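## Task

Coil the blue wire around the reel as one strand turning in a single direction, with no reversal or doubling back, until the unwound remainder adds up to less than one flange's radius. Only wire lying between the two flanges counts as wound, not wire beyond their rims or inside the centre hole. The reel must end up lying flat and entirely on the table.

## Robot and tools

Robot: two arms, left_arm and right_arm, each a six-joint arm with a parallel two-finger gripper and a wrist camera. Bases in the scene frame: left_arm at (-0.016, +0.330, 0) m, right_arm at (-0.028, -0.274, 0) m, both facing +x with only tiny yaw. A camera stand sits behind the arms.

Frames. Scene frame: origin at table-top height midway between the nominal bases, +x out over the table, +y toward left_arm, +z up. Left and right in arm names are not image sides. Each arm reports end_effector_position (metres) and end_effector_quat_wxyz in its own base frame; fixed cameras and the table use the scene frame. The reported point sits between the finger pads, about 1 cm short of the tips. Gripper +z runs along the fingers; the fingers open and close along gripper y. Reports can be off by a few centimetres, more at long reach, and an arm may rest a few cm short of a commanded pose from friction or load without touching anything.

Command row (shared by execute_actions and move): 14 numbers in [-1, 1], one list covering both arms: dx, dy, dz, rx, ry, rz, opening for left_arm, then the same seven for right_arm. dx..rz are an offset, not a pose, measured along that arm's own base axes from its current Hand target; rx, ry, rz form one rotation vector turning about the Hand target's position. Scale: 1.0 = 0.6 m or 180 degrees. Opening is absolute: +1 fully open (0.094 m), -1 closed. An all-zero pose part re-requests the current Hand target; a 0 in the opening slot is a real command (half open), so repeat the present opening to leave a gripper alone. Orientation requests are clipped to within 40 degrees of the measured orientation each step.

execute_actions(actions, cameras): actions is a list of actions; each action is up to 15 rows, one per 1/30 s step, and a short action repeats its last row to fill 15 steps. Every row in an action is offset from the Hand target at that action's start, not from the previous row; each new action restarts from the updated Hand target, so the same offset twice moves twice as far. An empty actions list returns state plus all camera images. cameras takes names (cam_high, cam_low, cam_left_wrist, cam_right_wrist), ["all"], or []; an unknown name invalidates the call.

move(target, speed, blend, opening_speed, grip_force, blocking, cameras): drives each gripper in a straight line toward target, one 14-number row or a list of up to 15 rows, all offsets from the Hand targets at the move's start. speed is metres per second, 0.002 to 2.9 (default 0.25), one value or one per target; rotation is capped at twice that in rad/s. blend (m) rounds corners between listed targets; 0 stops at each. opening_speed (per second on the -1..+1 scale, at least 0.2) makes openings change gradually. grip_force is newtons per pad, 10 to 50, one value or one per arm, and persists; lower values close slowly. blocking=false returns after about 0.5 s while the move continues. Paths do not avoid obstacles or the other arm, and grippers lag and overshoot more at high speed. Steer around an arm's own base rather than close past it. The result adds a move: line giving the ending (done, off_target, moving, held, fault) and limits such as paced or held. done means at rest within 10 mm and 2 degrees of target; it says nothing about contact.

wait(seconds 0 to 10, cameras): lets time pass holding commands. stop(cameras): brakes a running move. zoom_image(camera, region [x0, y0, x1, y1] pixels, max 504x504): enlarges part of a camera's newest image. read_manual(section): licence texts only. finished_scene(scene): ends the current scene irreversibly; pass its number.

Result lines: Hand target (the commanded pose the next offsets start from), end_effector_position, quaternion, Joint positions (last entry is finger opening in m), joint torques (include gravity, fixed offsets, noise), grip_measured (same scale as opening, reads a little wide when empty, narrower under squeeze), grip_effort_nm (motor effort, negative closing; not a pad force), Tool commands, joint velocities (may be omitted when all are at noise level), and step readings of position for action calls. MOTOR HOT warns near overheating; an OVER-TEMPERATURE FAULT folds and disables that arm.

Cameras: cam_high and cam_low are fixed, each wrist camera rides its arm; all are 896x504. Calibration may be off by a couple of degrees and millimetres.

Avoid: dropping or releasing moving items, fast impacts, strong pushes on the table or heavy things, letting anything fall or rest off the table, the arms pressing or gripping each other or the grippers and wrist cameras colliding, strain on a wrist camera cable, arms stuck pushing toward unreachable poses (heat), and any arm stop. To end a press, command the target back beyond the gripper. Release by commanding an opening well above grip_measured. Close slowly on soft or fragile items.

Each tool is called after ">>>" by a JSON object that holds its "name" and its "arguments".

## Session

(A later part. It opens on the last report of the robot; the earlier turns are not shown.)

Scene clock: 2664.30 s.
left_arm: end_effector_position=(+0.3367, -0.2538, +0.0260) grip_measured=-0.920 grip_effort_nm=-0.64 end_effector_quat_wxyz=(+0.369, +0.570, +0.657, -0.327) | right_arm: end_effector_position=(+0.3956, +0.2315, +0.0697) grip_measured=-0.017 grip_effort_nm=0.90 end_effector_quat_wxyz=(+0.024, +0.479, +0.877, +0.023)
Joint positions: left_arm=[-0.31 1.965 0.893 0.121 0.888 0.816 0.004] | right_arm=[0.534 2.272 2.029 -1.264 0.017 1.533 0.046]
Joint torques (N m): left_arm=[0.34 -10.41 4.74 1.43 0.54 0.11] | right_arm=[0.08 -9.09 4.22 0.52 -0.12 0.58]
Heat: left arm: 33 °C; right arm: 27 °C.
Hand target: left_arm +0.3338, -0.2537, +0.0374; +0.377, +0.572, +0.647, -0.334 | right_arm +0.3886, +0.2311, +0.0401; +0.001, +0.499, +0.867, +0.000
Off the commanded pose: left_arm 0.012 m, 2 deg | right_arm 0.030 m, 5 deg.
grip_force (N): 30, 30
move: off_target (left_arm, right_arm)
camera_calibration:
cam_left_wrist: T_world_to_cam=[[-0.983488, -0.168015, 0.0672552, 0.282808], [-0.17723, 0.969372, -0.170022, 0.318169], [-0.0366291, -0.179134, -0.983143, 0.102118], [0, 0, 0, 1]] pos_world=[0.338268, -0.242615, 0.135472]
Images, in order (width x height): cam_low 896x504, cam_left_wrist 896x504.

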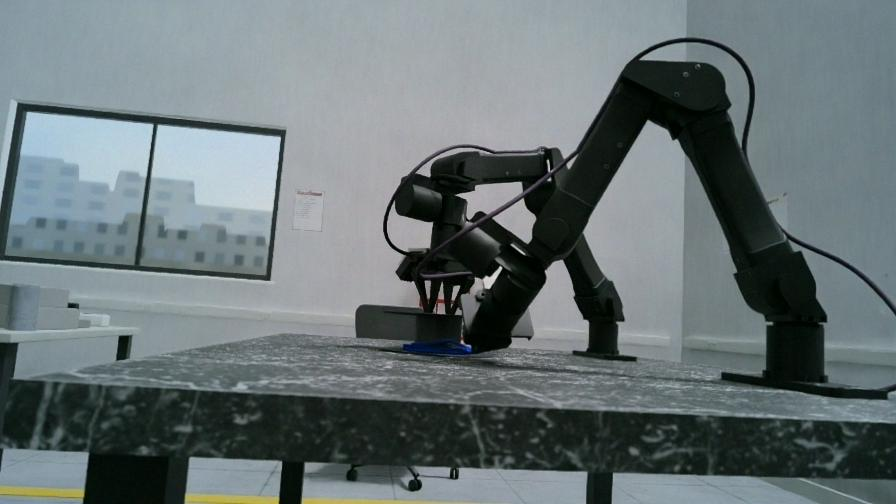

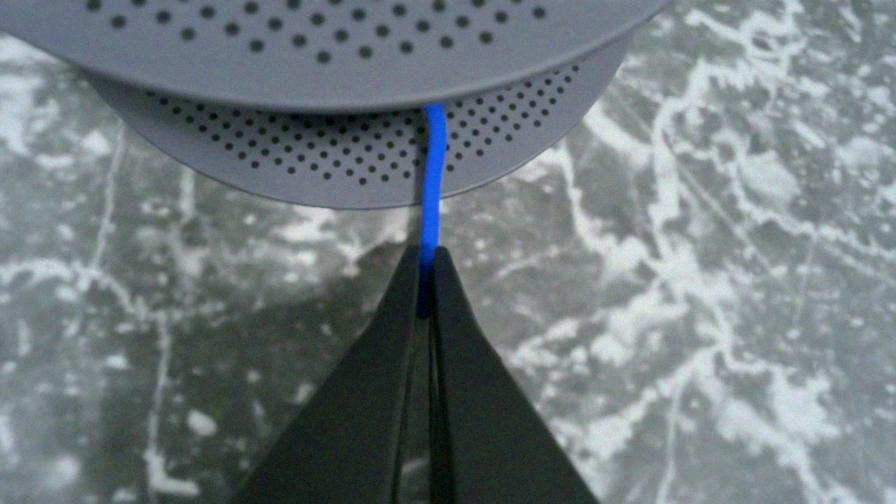

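>>> {"name": "move", "arguments": {"target": [0, 0, 0, 0, 0, 0, -0.97, 0, 0, 0, 0, 0, 0, -0.93], "speed": 0.15}}

>>> {"name": "move", "arguments": {"target": [[0, 0, 0, 0, 0, 0, -0.97, 0, 0, 0.1167, 0, 0, 0, -0.93], [0, 0, 0, 0, 0, 0, -0.97, 0, 0, 0.1167, 0, 0, 0.25, -0.93], [0, 0, 0, 0, 0, 0, -0.97, 0, 0, 0.1167, 0, 0, 0.5, -0.93]], "speed": 0.3, "blend": [0.01, 0.05, 0], "cameras": ["cam_right_wrist", "cam_left_wrist"]}}

Scene clock: 2680.90 s.
left_arm: end_effector_position=(+0.3367, -0.2538, +0.0260) grip_measured=-0.920 grip_effort_nm=-0.63 end_effector_quat_wxyz=(+0.369, +0.570, +0.657, -0.327) | right_arm: end_effector_position=(+0.3933, +0.2337, +0.0555) grip_measured=-0.928 grip_effort_nm=-0.14 end_effector_quat_wxyz=(+0.010, +0.495, +0.869, +0.017)
Joint positions: left_arm=[-0.31 1.965 0.893 0.121 0.888 0.816 0.004] | right_arm=[0.534 2.299 2.02 -1.252 0 1.57 0.003]
Joint torques (N m): left_arm=[0.39 -10.4 4.7 1.44 0.54 0.12] | right_arm=[-0.06 -11.49 5 0.32 0.01 0.12]
Heat: left arm: 33 °C; right arm: 26 °C.
Hand target: left_arm +0.3338, -0.2537, +0.0374; +0.377, +0.572, +0.647, -0.334 | right_arm +0.3886, +0.2311, +0.0400; +0.001, +0.499, +0.867, -0.001
Off the commanded pose: left_arm 0.012 m, 2 deg | right_arm 0.016 m, 2 deg.
grip_force (N): 30, 30
move: off_target (left_arm, right_arm)

Scene clock: 2684.63 s.
left_arm: end_effector_position=(+0.3367, -0.2538, +0.0260) grip_measured=-0.920 grip_effort_nm=-0.64 end_effector_quat_wxyz=(+0.369, +0.570, +0.657, -0.327) | right_arm: end_effector_position=(+0.3856, +0.2296, +0.1132) grip_measured=-0.928 grip_effort_nm=-0.13 end_effector_quat_wxyz=(+0.005, -0.254, +0.967, +0.002)
Joint positions: left_arm=[-0.31 1.965 0.893 0.121 0.888 0.816 0.004] | right_arm=[0.534 2.317 2.282 -1.525 -0.002 0.02 0.003]
Joint torques (N m): left_arm=[0.36 -10.37 4.74 1.43 0.53 0.13] | right_arm=[-0.09 -11.11 8.61 0.1 0.04 -0.13]
Heat: left arm: 33 °C; right arm: 27 °C.
Hand target: left_arm +0.3338, -0.2537, +0.0374; +0.377, +0.572, +0.647, -0.334 | right_arm +0.3886, +0.2311, +0.1100; +0.001, -0.260, +0.966, +0.000
Off the commanded pose: left_arm 0.012 m, 2 deg | right_arm 0.005 m, 1 deg.
grip_force (N): 30, 30
move: off_target (left_arm)
camera_calibration:
cam_left_wrist: T_world_to_cam=[[-0.983488, -0.168015, 0.0672552, 0.282808], [-0.17723, 0.969372, -0.170022, 0.318169], [-0.0366291, -0.179134, -0.983143, 0.102118], [0, 0, 0, 1]] pos_world=[0.338268, -0.242615, 0.135472]
cam_right_wrist: T_world_to_cam=[[0.55422, -0.83237, 0.000277731, -0.0265258], [-0.561109, -0.373359, 0.738756, 0.225909], [-0.614814, -0.409589, -0.673973, 0.520168], [0, 0, 0, 1]] pos_world=[0.461268, 0.275321, 0.183695]
Images, in order (width x height): cam_left_wrist 896x504, cam_right_wrist 896x504.

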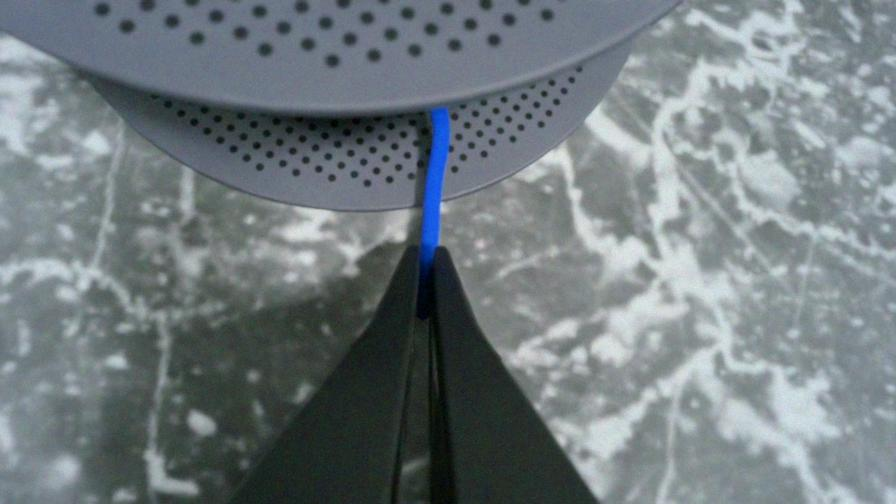

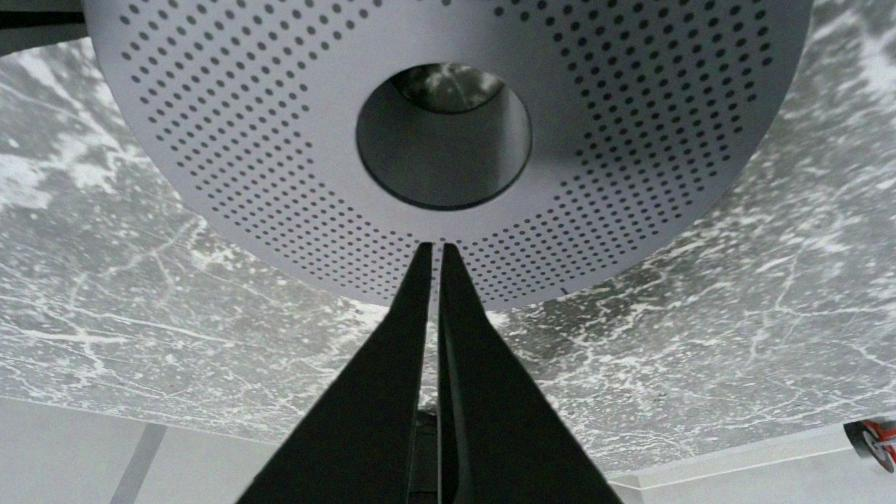

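>>> {"name": "move", "arguments": {"target": [[0, 0, 0, 0, 0, 0, -0.97, 0.0068, 0.0002, 0, 0, 0, 0, -0.93], [0, 0, 0, 0, 0, 0, -0.97, 0.0068, 0.0002, -0.1167, 0, 0, 0, -0.93]], "speed": 0.15, "blend": [0.01, 0]}}

>>> {"name": "move", "arguments": {"target": [0, 0, 0, 0, 0, 0, -0.97, 0, 0, 0, 0, 0, 0, 0.0], "speed": 0.15}}

Scene clock: 2695.37 s.
left_arm: end_effector_position=(+0.3367, -0.2538, +0.0260) grip_measured=-0.920 grip_effort_nm=-0.63 end_effector_quat_wxyz=(+0.369, +0.570, +0.657, -0.327) | right_arm: end_effector_position=(+0.3909, +0.2326, +0.0473) grip_measured=-0.928 grip_effort_nm=-0.13 end_effector_quat_wxyz=(+0.002, -0.257, +0.966, +0.001)
Joint positions: left_arm=[-0.31 1.965 0.893 0.121 0.888 0.816 0.004] | right_arm=[0.534 2.332 2.045 -1.279 -0.001 0.015 0.003]
Joint torques (N m): left_arm=[0.39 -10.4 4.75 1.43 0.54 0.11] | right_arm=[-0.42 -13.33 5.05 0.5 0.02 -0.15]
Heat: left arm: 33 °C; right arm: 27 °C.
Hand target: left_arm +0.3338, -0.2537, +0.0374; +0.377, +0.572, +0.647, -0.334 | right_arm +0.3927, +0.2312, +0.0400; +0.001, -0.260, +0.966, +0.000
Off the commanded pose: left_arm 0.012 m, 2 deg | right_arm 0.008 m, 0 deg.
grip_force (N): 30, 30
move: off_target (left_arm); blend cut to 0.0021 m at target 1

Scene clock: 2695.87 s.
left_arm: end_effector_position=(+0.3367, -0.2538, +0.0260) grip_measured=-0.920 grip_effort_nm=-0.64 end_effector_quat_wxyz=(+0.369, +0.570, +0.657, -0.327) | right_arm: end_effector_position=(+0.3922, +0.2334, +0.0671) grip_measured=-0.034 grip_effort_nm=1.25 end_effector_quat_wxyz=(+0.020, -0.257, +0.966, +0.006)
Joint positions: left_arm=[-0.31 1.965 0.893 0.121 0.888 0.816 0.004] | right_arm=[0.534 2.29 2.052 -1.29 -0.001 0.014 0.045]
Joint torques (N m): left_arm=[0.43 -10.41 4.75 1.42 0.53 0.11] | right_arm=[-0.42 -9.58 4.07 0.7 0.02 -0.12]
Heat: left arm: 33 °C; right arm: 27 °C.
Hand target: left_arm +0.3338, -0.2537, +0.0374; +0.377, +0.572, +0.647, -0.334 | right_arm +0.3927, +0.2313, +0.0400; +0.001, -0.260, +0.966, +0.000
Off the commanded pose: left_arm 0.012 m, 2 deg | right_arm 0.027 m, 2 deg.
grip_force (N): 30, 30
move: off_target (left_arm, right_arm)

>>> {"name": "move", "arguments": {"target": [[0.02, -0.02, 0.0, -0.0326, -0.0045, 0, -0.97, 0, 0, 0, 0, 0, -0.139, 0.0], [0.0528, -0.0552, -0.0097, -0.0326, -0.0045, 0, -0.97, 0, 0, 0, 0, 0, -0.278, 0.0]], "blend": [0.01, 0], "speed": 0.08, "cameras": ["cam_left_wrist", "cam_low"]}}

>>> {"name": "zoom_image", "arguments": {"camera": "cam_low", "region": [370, 310, 530, 370]}}

Scene clock: 2713.47 s.
left_arm: end_effector_position=(+0.3599, -0.2801, +0.0285) grip_measured=-0.920 grip_effort_nm=-0.63 end_effector_quat_wxyz=(+0.404, +0.551, +0.635, -0.361) | right_arm: end_effector_position=(+0.3945, +0.2314, +0.0672) grip_measured=-0.034 grip_effort_nm=1.25 end_effector_quat_wxyz=(+0.022, +0.152, +0.988, +0.009)
Joint positions: left_arm=[-0.335 2.086 0.96 0.331 0.954 0.678 0.004] | right_arm=[0.534 2.29 2.052 -1.287 0.015 0.84 0.045]
Joint torques (N m): left_arm=[-0.75 -8.01 7.68 1.88 0.32 -0.01] | right_arm=[-0.31 -9.35 4.48 0.66 -0.11 0.44]
Heat: left arm: 34 °C; right arm: 28 °C.
Hand target: left_arm +0.3656, -0.2868, +0.0317; +0.410, +0.555, +0.627, -0.363 | right_arm +0.3927, +0.2312, +0.0400; +0.001, +0.173, +0.985, +0.000
Off the commanded pose: left_arm 0.009 m, 1 deg | right_arm 0.027 m, 3 deg.
grip_force (N): 30, 30
move: off_target (right_arm)
camera_calibration:
cam_left_wrist: T_world_to_cam=[[-0.984761, -0.157, 0.0748044, 0.304441], [-0.171864, 0.944339, -0.280511, 0.342485], [-0.0266004, -0.289093, -0.956931, 0.0654511], [0, 0, 0, 1]] pos_world=[0.360404, -0.256703, 0.13593]
Images, in order (width x height): cam_low 896x504, cam_left_wrist 896x504.

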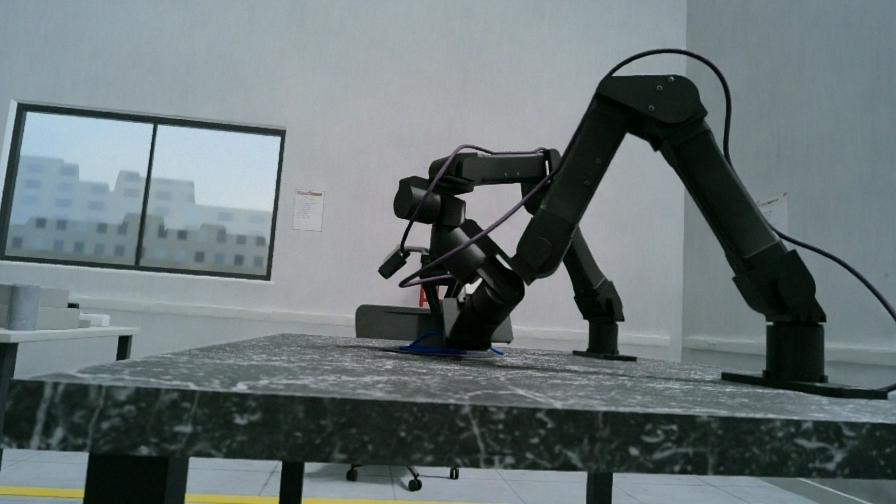

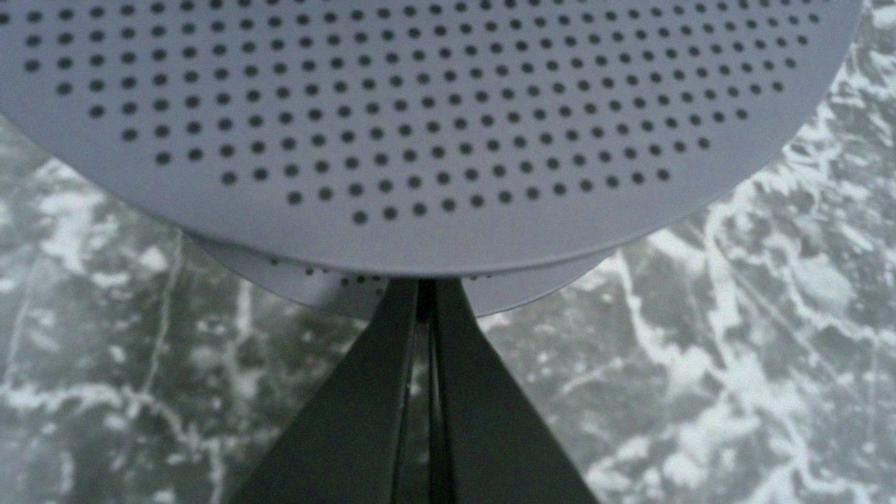

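Scaled by 3.150 from the camera's 896x504 image, which has a finer 1280x720 frame.

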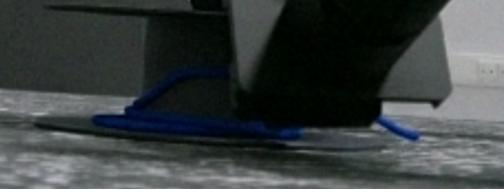

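>>> {"name": "move", "arguments": {"target": [0, 0, 0, 0, 0, 0, -0.97, 0, 0, 0, 0, 0, -0.139, 0.0], "speed": 0.08, "cameras": ["cam_low"]}}

>>> {"name": "zoom_image", "arguments": {"camera": "cam_low", "region": [370, 310, 530, 370]}}

Scene clock: 2720.03 s.
left_arm: end_effector_position=(+0.3608, -0.2803, +0.0291) grip_measured=-0.920 grip_effort_nm=-0.64 end_effector_quat_wxyz=(+0.406, +0.551, +0.634, -0.360) | right_arm: end_effector_position=(+0.3945, +0.2313, +0.0672) grip_measured=-0.034 grip_effort_nm=1.25 end_effector_quat_wxyz=(+0.020, +0.361, +0.932, +0.013)
Joint positions: left_arm=[-0.335 2.086 0.96 0.338 0.952 0.677 0.004] | right_arm=[0.534 2.29 2.052 -1.287 0.015 1.273 0.045]
Joint torques (N m): left_arm=[-0.77 -7.97 7.68 1.82 0.32 -0.02] | right_arm=[-0.36 -9.31 4.42 0.65 -0.11 0.49]
Heat: left arm: 34 °C; right arm: 28 °C.
Hand target: left_arm +0.3656, -0.2868, +0.0317; +0.410, +0.555, +0.627, -0.363 | right_arm +0.3927, +0.2313, +0.0400; +0.001, +0.382, +0.924, +0.000
Off the commanded pose: left_arm 0.008 m, 1 deg | right_arm 0.027 m, 4 deg.
grip_force (N): 30, 30
move: off_target (right_arm)
Images, in order (width x height): cam_low 896x504.

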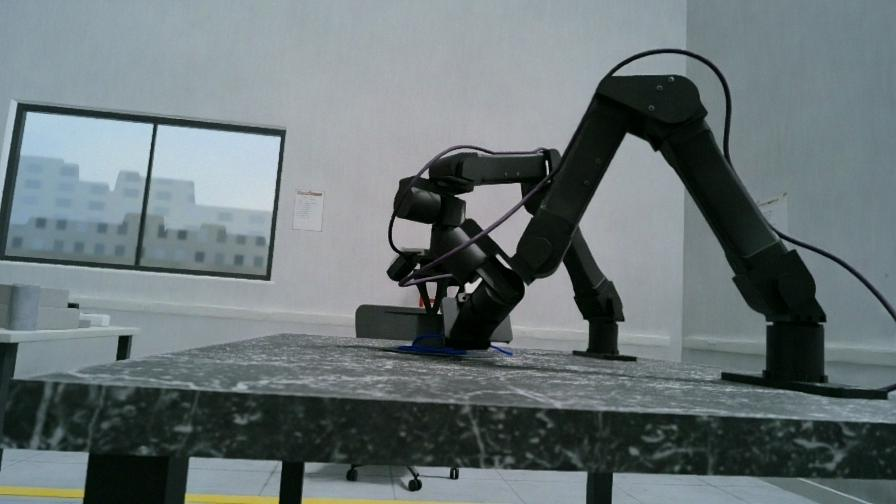

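Scaled by 3.150 from the camera's 896x504 image, which has a finer 1280x720 frame.

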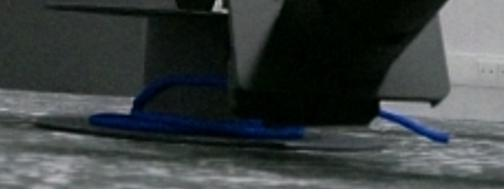

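>>> {"name": "move", "arguments": {"target": [0, 0, 0, 0, 0, 0, -0.97, 0, 0, 0, 0, 0, -0.183, 0.0], "speed": 0.08, "cameras": ["cam_low"]}}

>>> {"name": "zoom_image", "arguments": {"camera": "cam_low", "region": [370, 310, 530, 370]}}

Scene clock: 2728.97 s.
left_arm: end_effector_position=(+0.3614, -0.2804, +0.0294) grip_measured=-0.920 grip_effort_nm=-0.64 end_effector_quat_wxyz=(+0.407, +0.552, +0.633, -0.359) | right_arm: end_effector_position=(+0.3934, +0.2329, +0.0673) grip_measured=-0.033 grip_effort_nm=1.25 end_effector_quat_wxyz=(+0.010, +0.610, +0.792, +0.020)
Joint positions: left_arm=[-0.335 2.086 0.96 0.341 0.951 0.677 0.004] | right_arm=[0.534 2.29 2.052 -1.289 0.004 1.847 0.045]
Joint torques (N m): left_arm=[-0.75 -7.92 7.66 1.78 0.32 -0.02] | right_arm=[-0.34 -9.18 4.67 0.67 -0.01 0.51]
Heat: left arm: 35 °C; right arm: 28 °C.
Hand target: left_arm +0.3655, -0.2868, +0.0317; +0.410, +0.554, +0.627, -0.363 | right_arm +0.3927, +0.2312, +0.0400; +0.001, +0.628, +0.778, -0.001
Off the commanded pose: left_arm 0.008 m, 1 deg | right_arm 0.027 m, 4 deg.
grip_force (N): 30, 30
move: off_target (right_arm)
Images, in order (width x height): cam_low 896x504.

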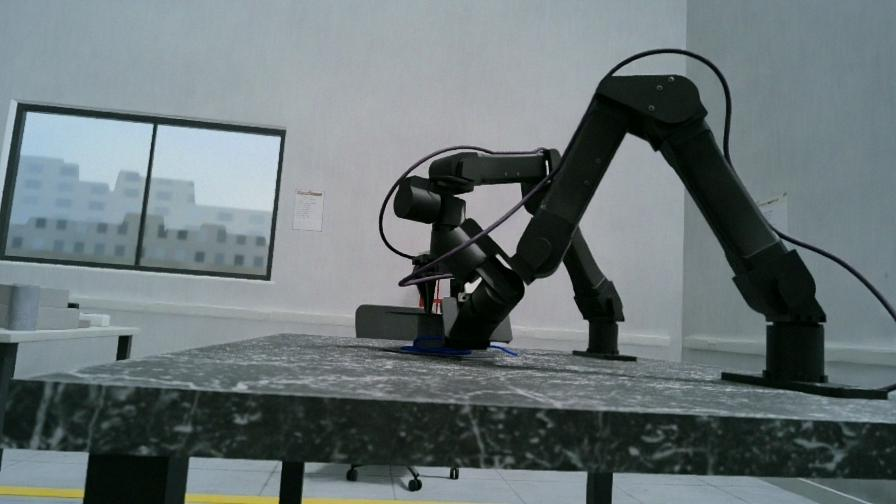

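Scaled by 3.150 from the camera's 896x504 image, which has a finer 1280x720 frame.

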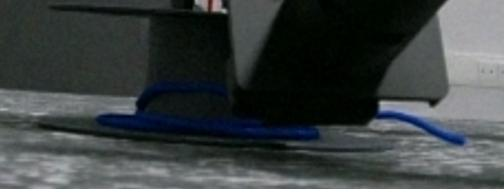

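>>> {"name": "move", "arguments": {"target": [0, 0, 0, 0, 0, 0, -0.72, 0, 0, 0, 0, 0, 0, 0.0], "speed": 0.08, "opening_speed": 0.2}}

>>> {"name": "move", "arguments": {"target": [-0.0117, 0.09, 0.045, 0, 0, 0, -0.72, 0, 0, 0, 0, 0, 0, 0.0], "speed": 0.08, "cameras": ["cam_left_wrist", "cam_low"]}}

>>> {"name": "zoom_image", "arguments": {"camera": "cam_low", "region": [370, 310, 530, 370]}}

Scene clock: 2737.37 s.
left_arm: end_effector_position=(+0.3614, -0.2804, +0.0294) grip_measured=-0.722 grip_effort_nm=0.15 end_effector_quat_wxyz=(+0.407, +0.552, +0.633, -0.359) | right_arm: end_effector_position=(+0.3934, +0.2329, +0.0673) grip_measured=-0.033 grip_effort_nm=1.25 end_effector_quat_wxyz=(+0.010, +0.610, +0.792, +0.020)
Joint positions: left_arm=[-0.335 2.086 0.96 0.341 0.951 0.677 0.013] | right_arm=[0.534 2.29 2.052 -1.289 0.004 1.847 0.045]
Joint torques (N m): left_arm=[-0.69 -7.95 7.72 1.78 0.33 -0.02] | right_arm=[-0.36 -9.14 4.72 0.61 0 0.51]
Heat: left arm: 35 °C; right arm: 28 °C.
Hand target: left_arm +0.3655, -0.2868, +0.0317; +0.410, +0.554, +0.627, -0.363 | right_arm +0.3927, +0.2312, +0.0400; +0.001, +0.628, +0.778, -0.001
Off the commanded pose: left_arm 0.008 m, 1 deg | right_arm 0.027 m, 4 deg.
grip_force (N): 30, 30
move: off_target (right_arm)

Scene clock: 2738.97 s.
left_arm: end_effector_position=(+0.3604, -0.2322, +0.0451) grip_measured=-0.722 grip_effort_nm=0.15 end_effector_quat_wxyz=(+0.401, +0.551, +0.639, -0.357) | right_arm: end_effector_position=(+0.3934, +0.2329, +0.0673) grip_measured=-0.033 grip_effort_nm=1.25 end_effector_quat_wxyz=(+0.010, +0.610, +0.792, +0.020)
Joint positions: left_arm=[-0.207 1.997 0.96 0.083 1.024 0.86 0.013] | right_arm=[0.534 2.29 2.052 -1.289 0.004 1.847 0.045]
Joint torques (N m): left_arm=[0.25 -10.71 5.42 1.39 0.58 0.06] | right_arm=[-0.16 -9.21 4.53 0.64 -0.01 0.52]
Heat: left arm: 35 °C; right arm: 28 °C.
Hand target: left_arm +0.3585, -0.2327, +0.0587; +0.410, +0.554, +0.627, -0.363 | right_arm +0.3927, +0.2312, +0.0400; +0.001, +0.628, +0.778, -0.001
Off the commanded pose: left_arm 0.014 m, 2 deg | right_arm 0.027 m, 4 deg.
grip_force (N): 30, 30
move: off_target (left_arm, right_arm)
camera_calibration:
cam_left_wrist: T_world_to_cam=[[-0.983534, -0.163964, 0.0759992, 0.309013], [-0.178564, 0.946464, -0.268924, 0.304276], [-0.0278366, -0.278067, -0.960158, 0.0983977], [0, 0, 0, 1]] pos_world=[0.360997, -0.209958, 0.15282]
Images, in order (width x height): cam_low 896x504, cam_left_wrist 896x504.

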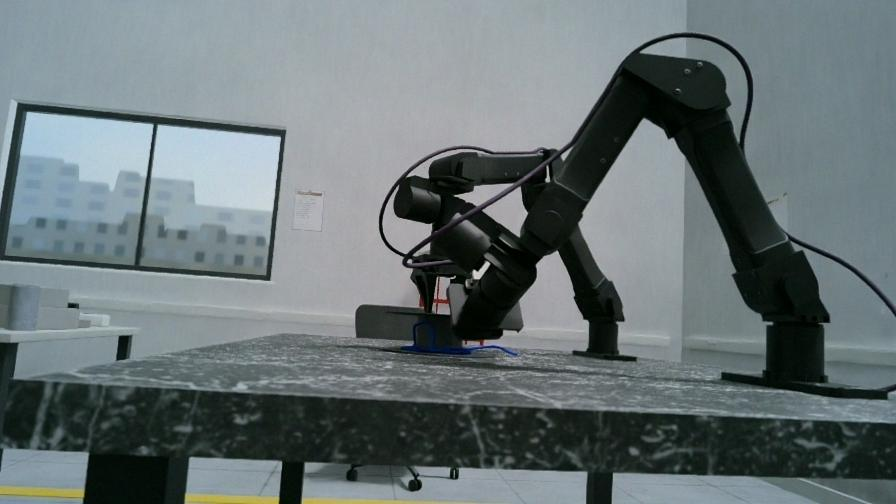

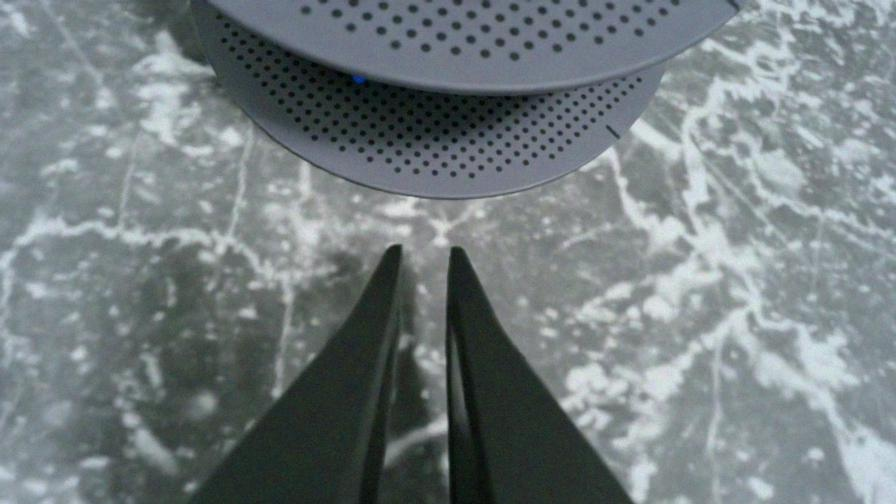

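Scaled by 3.150 from the camera's 896x504 image, which has a finer 1280x720 frame.

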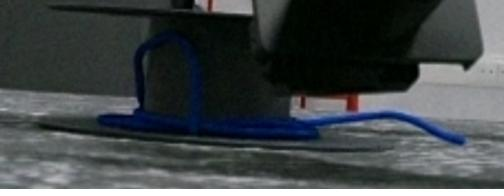

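>>> {"name": "zoom_image", "arguments": {"camera": "cam_low", "region": [390, 310, 460, 360]}}

>>> {"name": "zoom_image", "arguments": {"camera": "cam_left_wrist", "region": [230, 40, 530, 200]}}

Scaled by 7.200 from the camera's 896x504 image, which has a finer 1280x720 frame.

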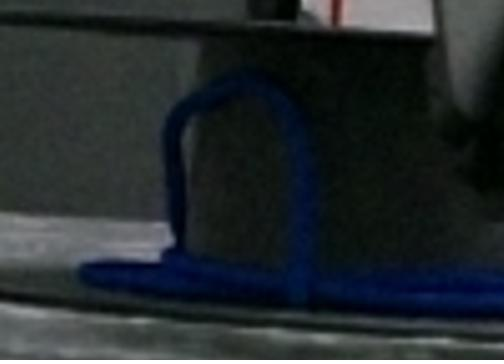

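Scaled by 1.680 from the camera's 896x504 image, which has a finer 1280x720 frame.

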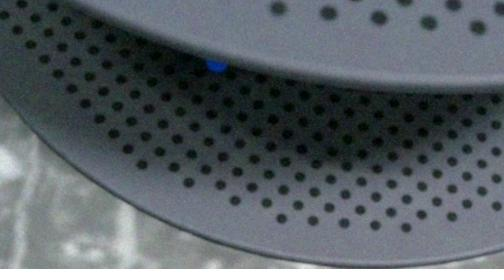

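>>> {"name": "wait", "arguments": {"seconds": 0.2, "cameras": ["cam_high", "cam_low"]}}

>>> {"name": "zoom_image", "arguments": {"camera": "cam_high", "region": [410, 220, 560, 350]}}

>>> {"name": "zoom_image", "arguments": {"camera": "cam_low", "region": [390, 310, 530, 370]}}

Scene clock: 2778.50 s.
left_arm: end_effector_position=(+0.3603, -0.2322, +0.0450) grip_measured=-0.722 grip_effort_nm=0.15 end_effector_quat_wxyz=(+0.401, +0.551, +0.639, -0.357) | right_arm: end_effector_position=(+0.3934, +0.2329, +0.0673) grip_measured=-0.033 grip_effort_nm=1.25 end_effector_quat_wxyz=(+0.010, +0.610, +0.792, +0.020)
Joint positions: left_arm=[-0.207 1.997 0.96 0.083 1.024 0.86 0.013] | right_arm=[0.534 2.29 2.052 -1.289 0.004 1.847 0.045]
Joint torques (N m): left_arm=[0.25 -10.67 5.38 1.35 0.58 0.12] | right_arm=[-0.47 -9.29 4.64 0.65 0.02 0.49]
Heat: left arm: 38 °C; right arm: 28 °C.
Hand target: left_arm +0.3586, -0.2327, +0.0587; +0.410, +0.554, +0.627, -0.363 | right_arm +0.3927, +0.2312, +0.0400; +0.001, +0.628, +0.778, -0.001
Tool commands: left_gripper/opening=-0.72 right_gripper/opening=+0.0
Off the commanded pose: left_arm 0.014 m, 2 deg | right_arm 0.027 m, 4 deg.
grip_force (N): 30, 30
wait: 0.20 s; at rest from the start
Images, in order (width x height): cam_high 896x504, cam_low 896x504.

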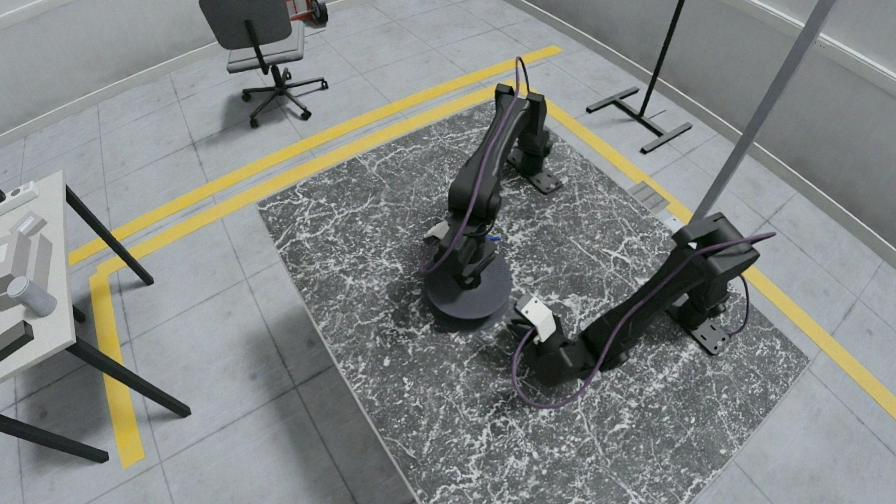

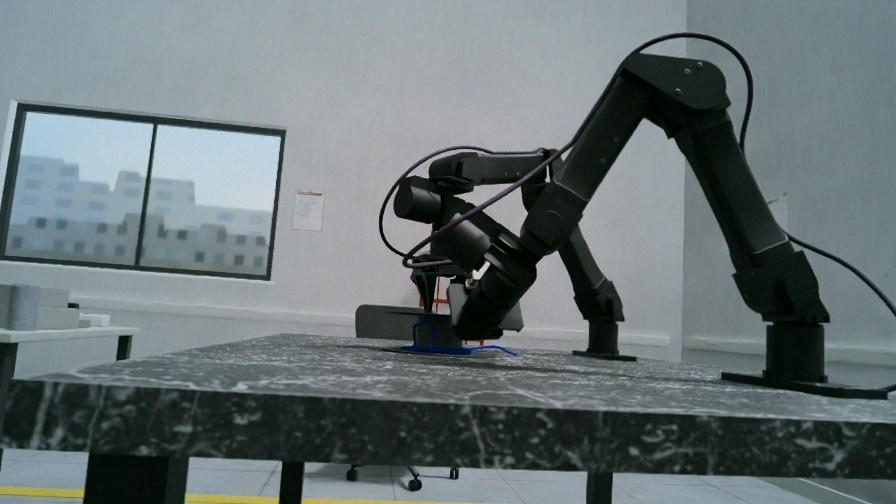

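Scaled by 3.360 from the camera's 896x504 image, which has a finer 1280x720 frame.

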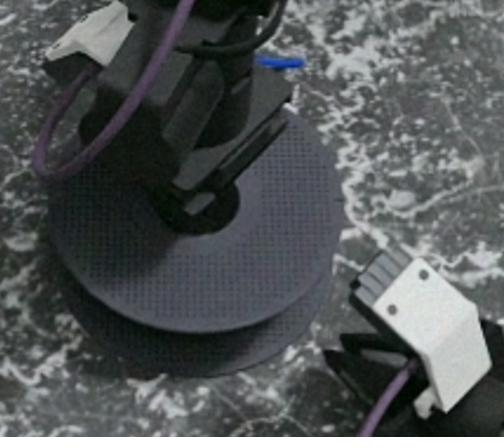

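Scaled by 3.600 from the camera's 896x504 image, which has a finer 1280x720 frame.

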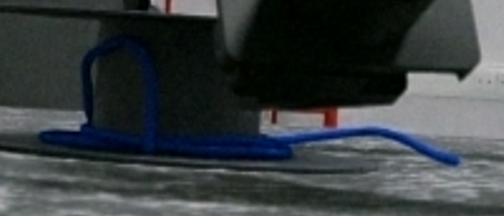

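>>> {"name": "move", "arguments": {"target": [-0.05, 0.05, 0.02, 0, 0, 0, -0.4, 0, 0, 0, 0, 0, 0, -0.93], "speed": 0.15}}

>>> {"name": "move", "arguments": {"target": [[0, 0, 0, 0, 0, 0, -0.4, 0, 0, 0.1167, 0, 0, 0, -0.93], [0, 0, 0, 0, 0, 0, -0.4, 0, 0, 0.1167, 0, 0, 0.22, -0.93], [0, 0, 0, 0, 0, 0, -0.4, 0, 0, 0.1167, 0, 0, 0.44, -0.93], [0, 0, 0, 0, 0, 0, -0.4, 0, 0, 0.1167, 0, 0, 0.66, -0.93]], "speed": 0.3, "blend": [0.01, 0.05, 0.05, 0], "cameras": ["cam_right_wrist"]}}

Scene clock: 2796.07 s.
left_arm: end_effector_position=(+0.3348, -0.2030, +0.0621) grip_measured=-0.402 grip_effort_nm=0.15 end_effector_quat_wxyz=(+0.405, +0.555, +0.635, -0.354) | right_arm: end_effector_position=(+0.3948, +0.2347, +0.0558) grip_measured=-0.928 grip_effort_nm=-0.13 end_effector_quat_wxyz=(+0.006, +0.623, +0.782, +0.015)
Joint positions: left_arm=[-0.134 1.864 0.873 -0.061 1.063 0.992 0.028] | right_arm=[0.534 2.317 2.052 -1.274 0 1.88 0.003]
Joint torques (N m): left_arm=[0.35 -9.52 4.33 1.2 0.63 0.11] | right_arm=[-0.42 -11.54 4.93 0.45 0.03 0.18]
Heat: left arm: 38 °C; right arm: 28 °C.
Hand target: left_arm +0.3285, -0.2028, +0.0706; +0.410, +0.555, +0.627, -0.363 | right_arm +0.3926, +0.2312, +0.0400; +0.001, +0.628, +0.778, -0.001
Off the commanded pose: left_arm 0.011 m, 2 deg | right_arm 0.016 m, 2 deg.
grip_force (N): 30, 30
move: off_target (left_arm, right_arm)

Scene clock: 2800.63 s.
left_arm: end_effector_position=(+0.3348, -0.2030, +0.0621) grip_measured=-0.402 grip_effort_nm=0.15 end_effector_quat_wxyz=(+0.405, +0.555, +0.635, -0.354) | right_arm: end_effector_position=(+0.3890, +0.2315, +0.1133) grip_measured=-0.928 grip_effort_nm=-0.14 end_effector_quat_wxyz=(+0.006, -0.346, +0.938, +0.002)
Joint positions: left_arm=[-0.134 1.864 0.873 -0.061 1.063 0.992 0.028] | right_arm=[0.534 2.342 2.325 -1.542 -0.001 -0.173 0.003]
Joint torques (N m): left_arm=[0.34 -9.54 4.27 1.18 0.63 0.12] | right_arm=[-0.51 -11.29 8.7 0.11 0.04 -0.13]
Heat: left arm: 37 °C; right arm: 28 °C.
Hand target: left_arm +0.3285, -0.2028, +0.0706; +0.410, +0.555, +0.627, -0.363 | right_arm +0.3927, +0.2312, +0.1100; +0.001, -0.350, +0.937, +0.000
Off the commanded pose: left_arm 0.011 m, 2 deg | right_arm 0.005 m, 1 deg.
grip_force (N): 30, 30
move: off_target (left_arm)
camera_calibration:
cam_right_wrist: T_world_to_cam=[[0.703278, -0.710908, 0.0029749, -0.113182], [-0.481047, -0.472794, 0.738282, 0.220418], [-0.523444, -0.520649, -0.674486, 0.513266], [0, 0, 0, 1]] pos_world=[0.454296, 0.290981, 0.183797]
Images, in order (width x height): cam_right_wrist 896x504.

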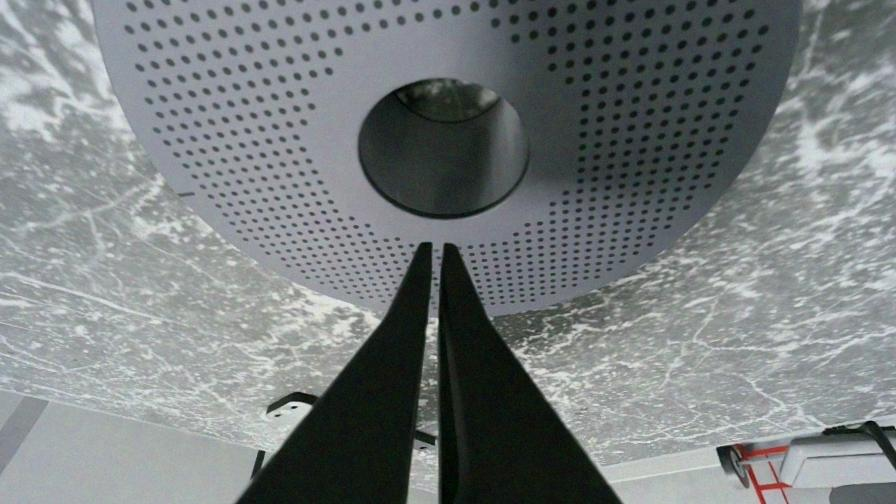

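>>> {"name": "move", "arguments": {"target": [0, 0, 0, 0, 0, 0, -0.4, 0, 0, -0.1167, 0, 0, 0, -0.93], "speed": 0.15}}

>>> {"name": "move", "arguments": {"target": [0, 0, 0, 0, 0, 0, -0.4, 0, 0, 0, 0, 0, 0, 0.0], "speed": 0.15}}

>>> {"name": "move", "arguments": {"target": [[0, 0, 0, 0, 0, 0, -0.4, 0, 0, 0, 0, 0, -0.167, 0.0], [0, 0, 0, 0, 0, 0, -0.4, 0, 0, 0, 0, 0, -0.333, 0.0], [0, 0, 0, 0, 0, 0, -0.4, 0, 0, 0, 0, 0, -0.5, 0.0]], "blend": [0.05, 0.05, 0], "speed": 0.15, "cameras": ["cam_left_wrist", "cam_high", "cam_low"]}}

>>> {"name": "zoom_image", "arguments": {"camera": "cam_high", "region": [410, 220, 560, 350]}}

>>> {"name": "zoom_image", "arguments": {"camera": "cam_low", "region": [390, 310, 530, 370]}}

Scene clock: 2813.17 s.
left_arm: end_effector_position=(+0.3348, -0.2030, +0.0621) grip_measured=-0.402 grip_effort_nm=0.15 end_effector_quat_wxyz=(+0.405, +0.555, +0.635, -0.354) | right_arm: end_effector_position=(+0.3907, +0.2324, +0.0434) grip_measured=-0.928 grip_effort_nm=-0.13 end_effector_quat_wxyz=(-0.002, -0.346, +0.938, +0.000)
Joint positions: left_arm=[-0.134 1.864 0.873 -0.061 1.063 0.992 0.028] | right_arm=[0.534 2.342 2.046 -1.279 -0.001 -0.174 0.003]
Joint torques (N m): left_arm=[0.35 -9.5 4.31 1.19 0.64 0.11] | right_arm=[-0.34 -14.04 4.98 0.47 0.01 -0.11]
Heat: left arm: 36 °C; right arm: 29 °C.
Hand target: left_arm +0.3285, -0.2028, +0.0706; +0.410, +0.555, +0.627, -0.363 | right_arm +0.3926, +0.2312, +0.0400; +0.001, -0.350, +0.937, +0.000
Off the commanded pose: left_arm 0.011 m, 2 deg | right_arm 0.004 m, 1 deg.
grip_force (N): 30, 30
move: off_target (left_arm)

Scene clock: 2813.67 s.
left_arm: end_effector_position=(+0.3348, -0.2030, +0.0621) grip_measured=-0.402 grip_effort_nm=0.15 end_effector_quat_wxyz=(+0.405, +0.555, +0.635, -0.354) | right_arm: end_effector_position=(+0.3929, +0.2336, +0.0703) grip_measured=-0.014 grip_effort_nm=0.76 end_effector_quat_wxyz=(+0.024, -0.347, +0.937, +0.004)
Joint positions: left_arm=[-0.134 1.864 0.873 -0.061 1.063 0.992 0.028] | right_arm=[0.534 2.285 2.054 -1.292 0 -0.176 0.046]
Joint torques (N m): left_arm=[0.34 -9.48 4.34 1.19 0.63 0.12] | right_arm=[-0.53 -9.22 3.88 0.76 0.01 -0.08]
Heat: left arm: 36 °C; right arm: 29 °C.
Hand target: left_arm +0.3285, -0.2028, +0.0706; +0.410, +0.555, +0.627, -0.363 | right_arm +0.3926, +0.2312, +0.0400; +0.001, -0.350, +0.937, +0.001
Off the commanded pose: left_arm 0.011 m, 2 deg | right_arm 0.030 m, 3 deg.
grip_force (N): 30, 30
move: off_target (left_arm, right_arm)

Scene clock: 2819.57 s.
left_arm: end_effector_position=(+0.3348, -0.2030, +0.0621) grip_measured=-0.402 grip_effort_nm=0.15 end_effector_quat_wxyz=(+0.405, +0.555, +0.635, -0.354) | right_arm: end_effector_position=(+0.3974, +0.2313, +0.0705) grip_measured=-0.013 grip_effort_nm=0.71 end_effector_quat_wxyz=(+0.027, +0.395, +0.918, +0.017)
Joint positions: left_arm=[-0.134 1.864 0.873 -0.061 1.063 0.992 0.028] | right_arm=[0.534 2.285 2.054 -1.281 0.023 1.347 0.046]
Joint torques (N m): left_arm=[0.36 -9.55 4.34 1.19 0.64 0.12] | right_arm=[-0.34 -8.88 4.25 0.62 -0.17 0.51]
Heat: left arm: 36 °C; right arm: 29 °C.
Hand target: left_arm +0.3285, -0.2028, +0.0706; +0.410, +0.555, +0.627, -0.363 | right_arm +0.3926, +0.2312, +0.0400; +0.001, +0.415, +0.910, -0.001
Off the commanded pose: left_arm 0.011 m, 2 deg | right_arm 0.031 m, 4 deg.
grip_force (N): 30, 30
move: off_target (left_arm, right_arm)
camera_calibration:
cam_left_wrist: T_world_to_cam=[[-0.985171, -0.160489, 0.0606786, 0.28967], [-0.171014, 0.947119, -0.271513, 0.274492], [-0.013895, -0.277863, -0.96052, 0.11742], [0, 0, 0, 1]] pos_world=[0.333948, -0.180861, 0.169736]
Images, in order (width x height): cam_high 896x504, cam_low 896x504, cam_left_wrist 896x504.

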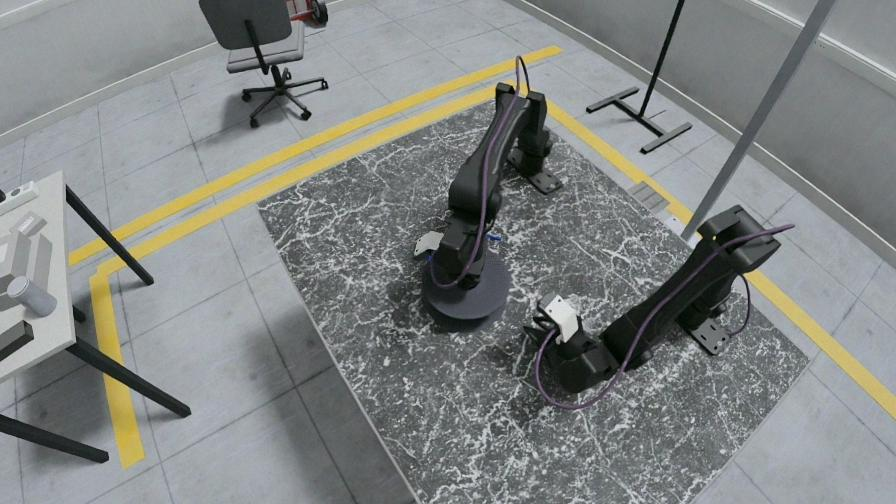

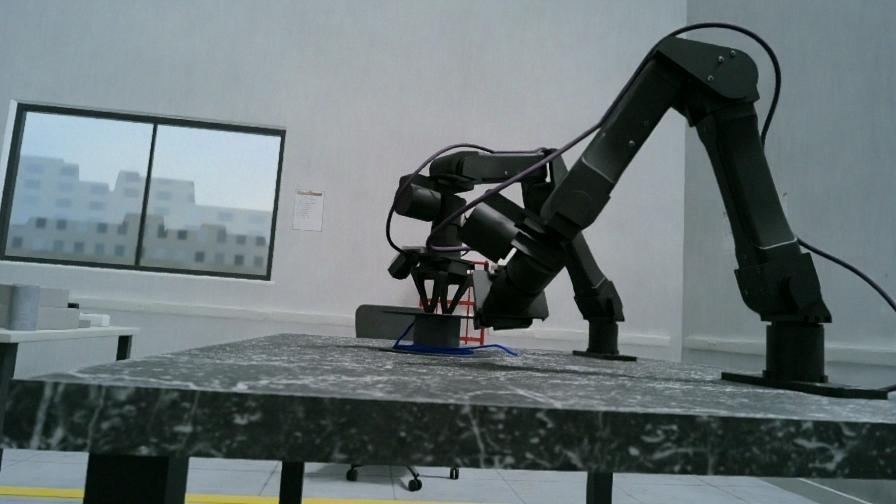

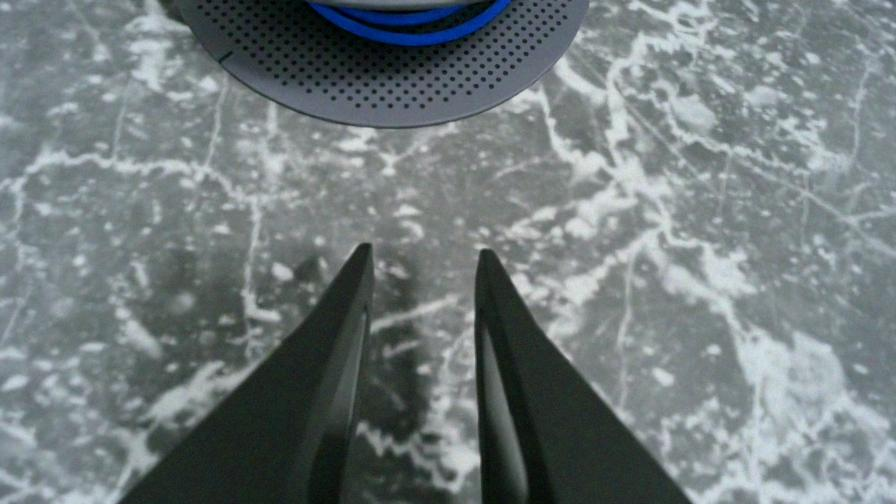

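Scaled by 3.360 from the camera's 896x504 image, which has a finer 1280x720 frame.

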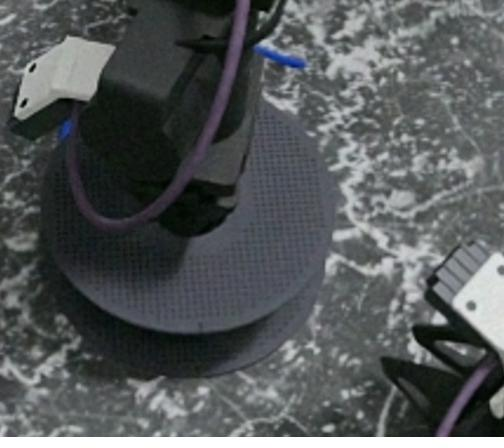

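Scaled by 3.600 from the camera's 896x504 image, which has a finer 1280x720 frame.

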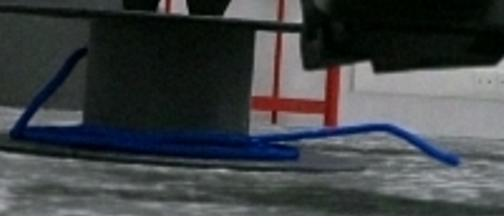

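>>> {"name": "move", "arguments": {"target": [-0.03, 0.1, 0.08, 0, 0, 0, -0.4, 0, 0, 0, 0, 0, 0, 0.0], "speed": 0.2}}

>>> {"name": "move", "arguments": {"target": [[0, 0, 0, 0, 0, 0, -0.4, 0, 0, 0, 0, 0, 0.26, 0.0], [0, 0, 0, 0, 0, 0, -0.4, 0, 0, 0, 0, 0, 0.52, 0.0], [0, 0, 0, 0, 0, 0, -0.4, 0, 0, 0, 0, 0, 0.78, 0.0], [0, 0, 0, 0, 0, 0, -0.4, 0, 0, 0, 0, 0, 1.0, 0.0]], "blend": [0.05, 0.05, 0.05, 0], "speed": 0.2, "cameras": ["cam_left_wrist", "cam_high", "cam_low"]}}

>>> {"name": "zoom_image", "arguments": {"camera": "cam_low", "region": [370, 310, 530, 370]}}

>>> {"name": "zoom_image", "arguments": {"camera": "cam_high", "region": [400, 220, 550, 350]}}

Scene clock: 2837.07 s.
left_arm: end_effector_position=(+0.3041, -0.1422, +0.1095) grip_measured=-0.402 grip_effort_nm=0.15 end_effector_quat_wxyz=(+0.399, +0.557, +0.636, -0.356) | right_arm: end_effector_position=(+0.3974, +0.2313, +0.0705) grip_measured=-0.013 grip_effort_nm=0.70 end_effector_quat_wxyz=(+0.027, +0.395, +0.918, +0.017)
Joint positions: left_arm=[0.065 1.71 0.958 -0.698 1.125 1.427 0.028] | right_arm=[0.534 2.285 2.054 -1.281 0.023 1.347 0.046]
Joint torques (N m): left_arm=[0.32 -5.71 8.53 0.54 0.72 0.08] | right_arm=[-0.34 -8.77 4.14 0.57 -0.17 0.48]
Heat: left arm: 35 °C; right arm: 28 °C.
Hand target: left_arm +0.3105, -0.1428, +0.1186; +0.410, +0.555, +0.627, -0.363 | right_arm +0.3926, +0.2312, +0.0400; +0.001, +0.415, +0.910, -0.001
Off the commanded pose: left_arm 0.011 m, 2 deg | right_arm 0.031 m, 4 deg.
grip_force (N): 30, 30
move: off_target (left_arm, right_arm)

Scene clock: 2845.67 s.
left_arm: end_effector_position=(+0.3039, -0.1422, +0.1095) grip_measured=-0.402 grip_effort_nm=0.15 end_effector_quat_wxyz=(+0.398, +0.557, +0.636, -0.356) | right_arm: end_effector_position=(+0.3986, +0.2375, +0.0715) grip_measured=-0.005 grip_effort_nm=0.26 end_effector_quat_wxyz=(-0.035, +0.903, -0.428, +0.017)
Joint positions: left_arm=[0.065 1.71 0.958 -0.7 1.125 1.429 0.028] | right_arm=[0.531 2.285 2.057 -1.267 -0.012 -1.726 0.047]
Joint torques (N m): left_arm=[0.35 -5.74 8.55 0.51 0.73 0.11] | right_arm=[-0.24 -8.76 4.18 0.46 0.08 -0.36]
Heat: left arm: 35 °C; right arm: 28 °C.
Hand target: left_arm +0.3105, -0.1428, +0.1186; +0.410, +0.555, +0.627, -0.363 | right_arm +0.3926, +0.2312, +0.0400; -0.001, +0.910, -0.415, -0.001
Off the commanded pose: left_arm 0.011 m, 2 deg | right_arm 0.033 m, 5 deg.
grip_force (N): 30, 30
move: off_target (left_arm, right_arm)
camera_calibration:
cam_left_wrist: T_world_to_cam=[[-0.985898, -0.15201, 0.0699904, 0.266367], [-0.165259, 0.950243, -0.26406, 0.222306], [-0.0263681, -0.271903, -0.961963, 0.184272], [0, 0, 0, 1]] pos_world=[0.304207, -0.12065, 0.217322]
Images, in order (width x height): cam_high 896x504, cam_low 896x504, cam_left_wrist 896x504.

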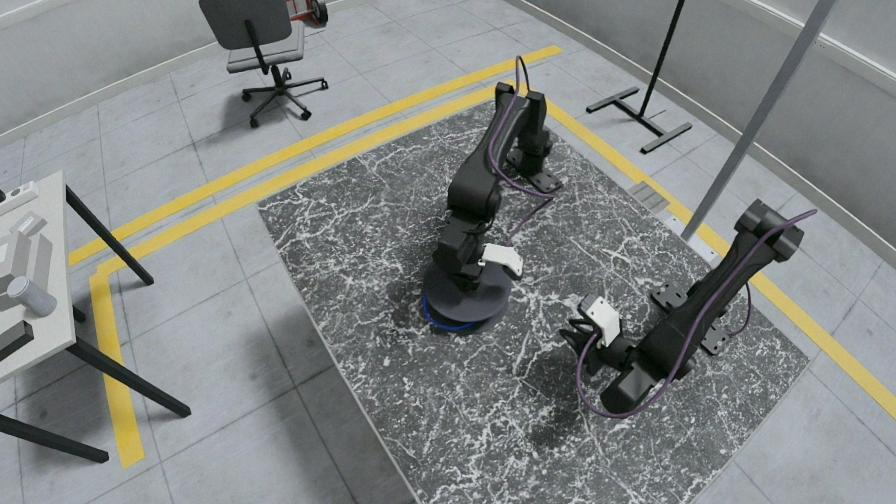

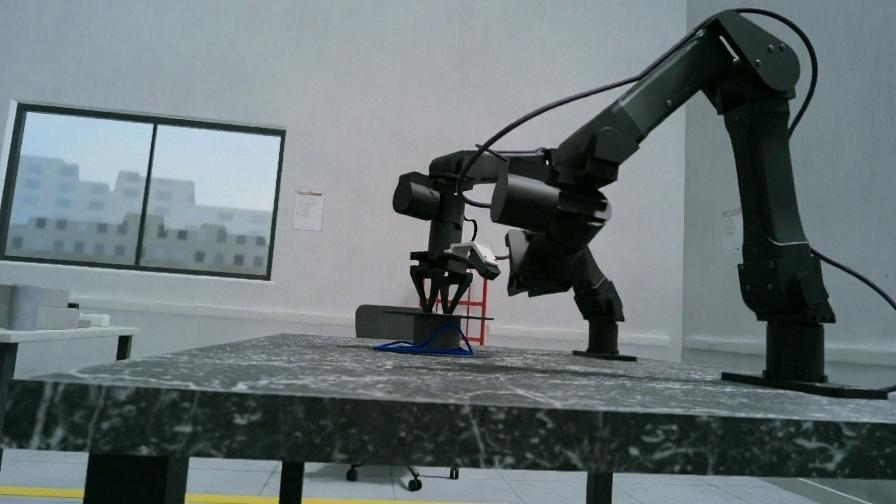

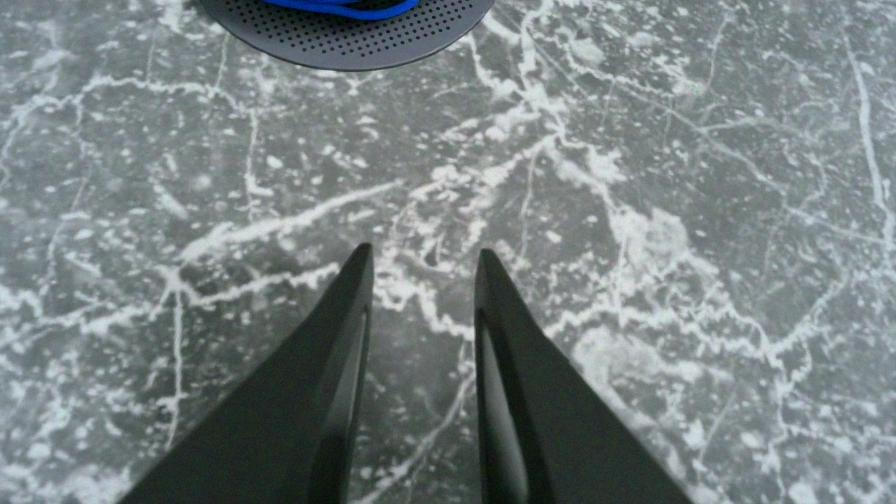

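Scaled by 3.150 from the camera's 896x504 image, which has a finer 1280x720 frame.

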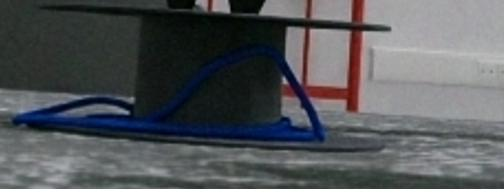

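Scaled by 3.360 from the camera's 896x504 image, which has a finer 1280x720 frame.

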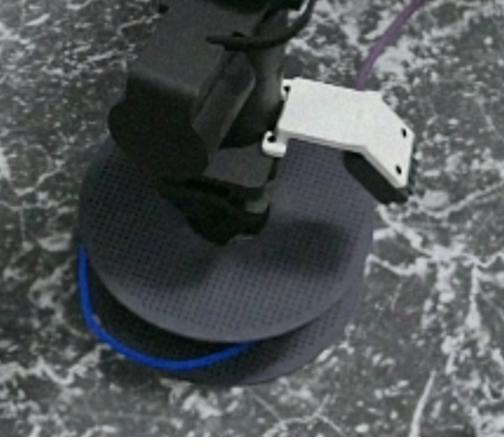

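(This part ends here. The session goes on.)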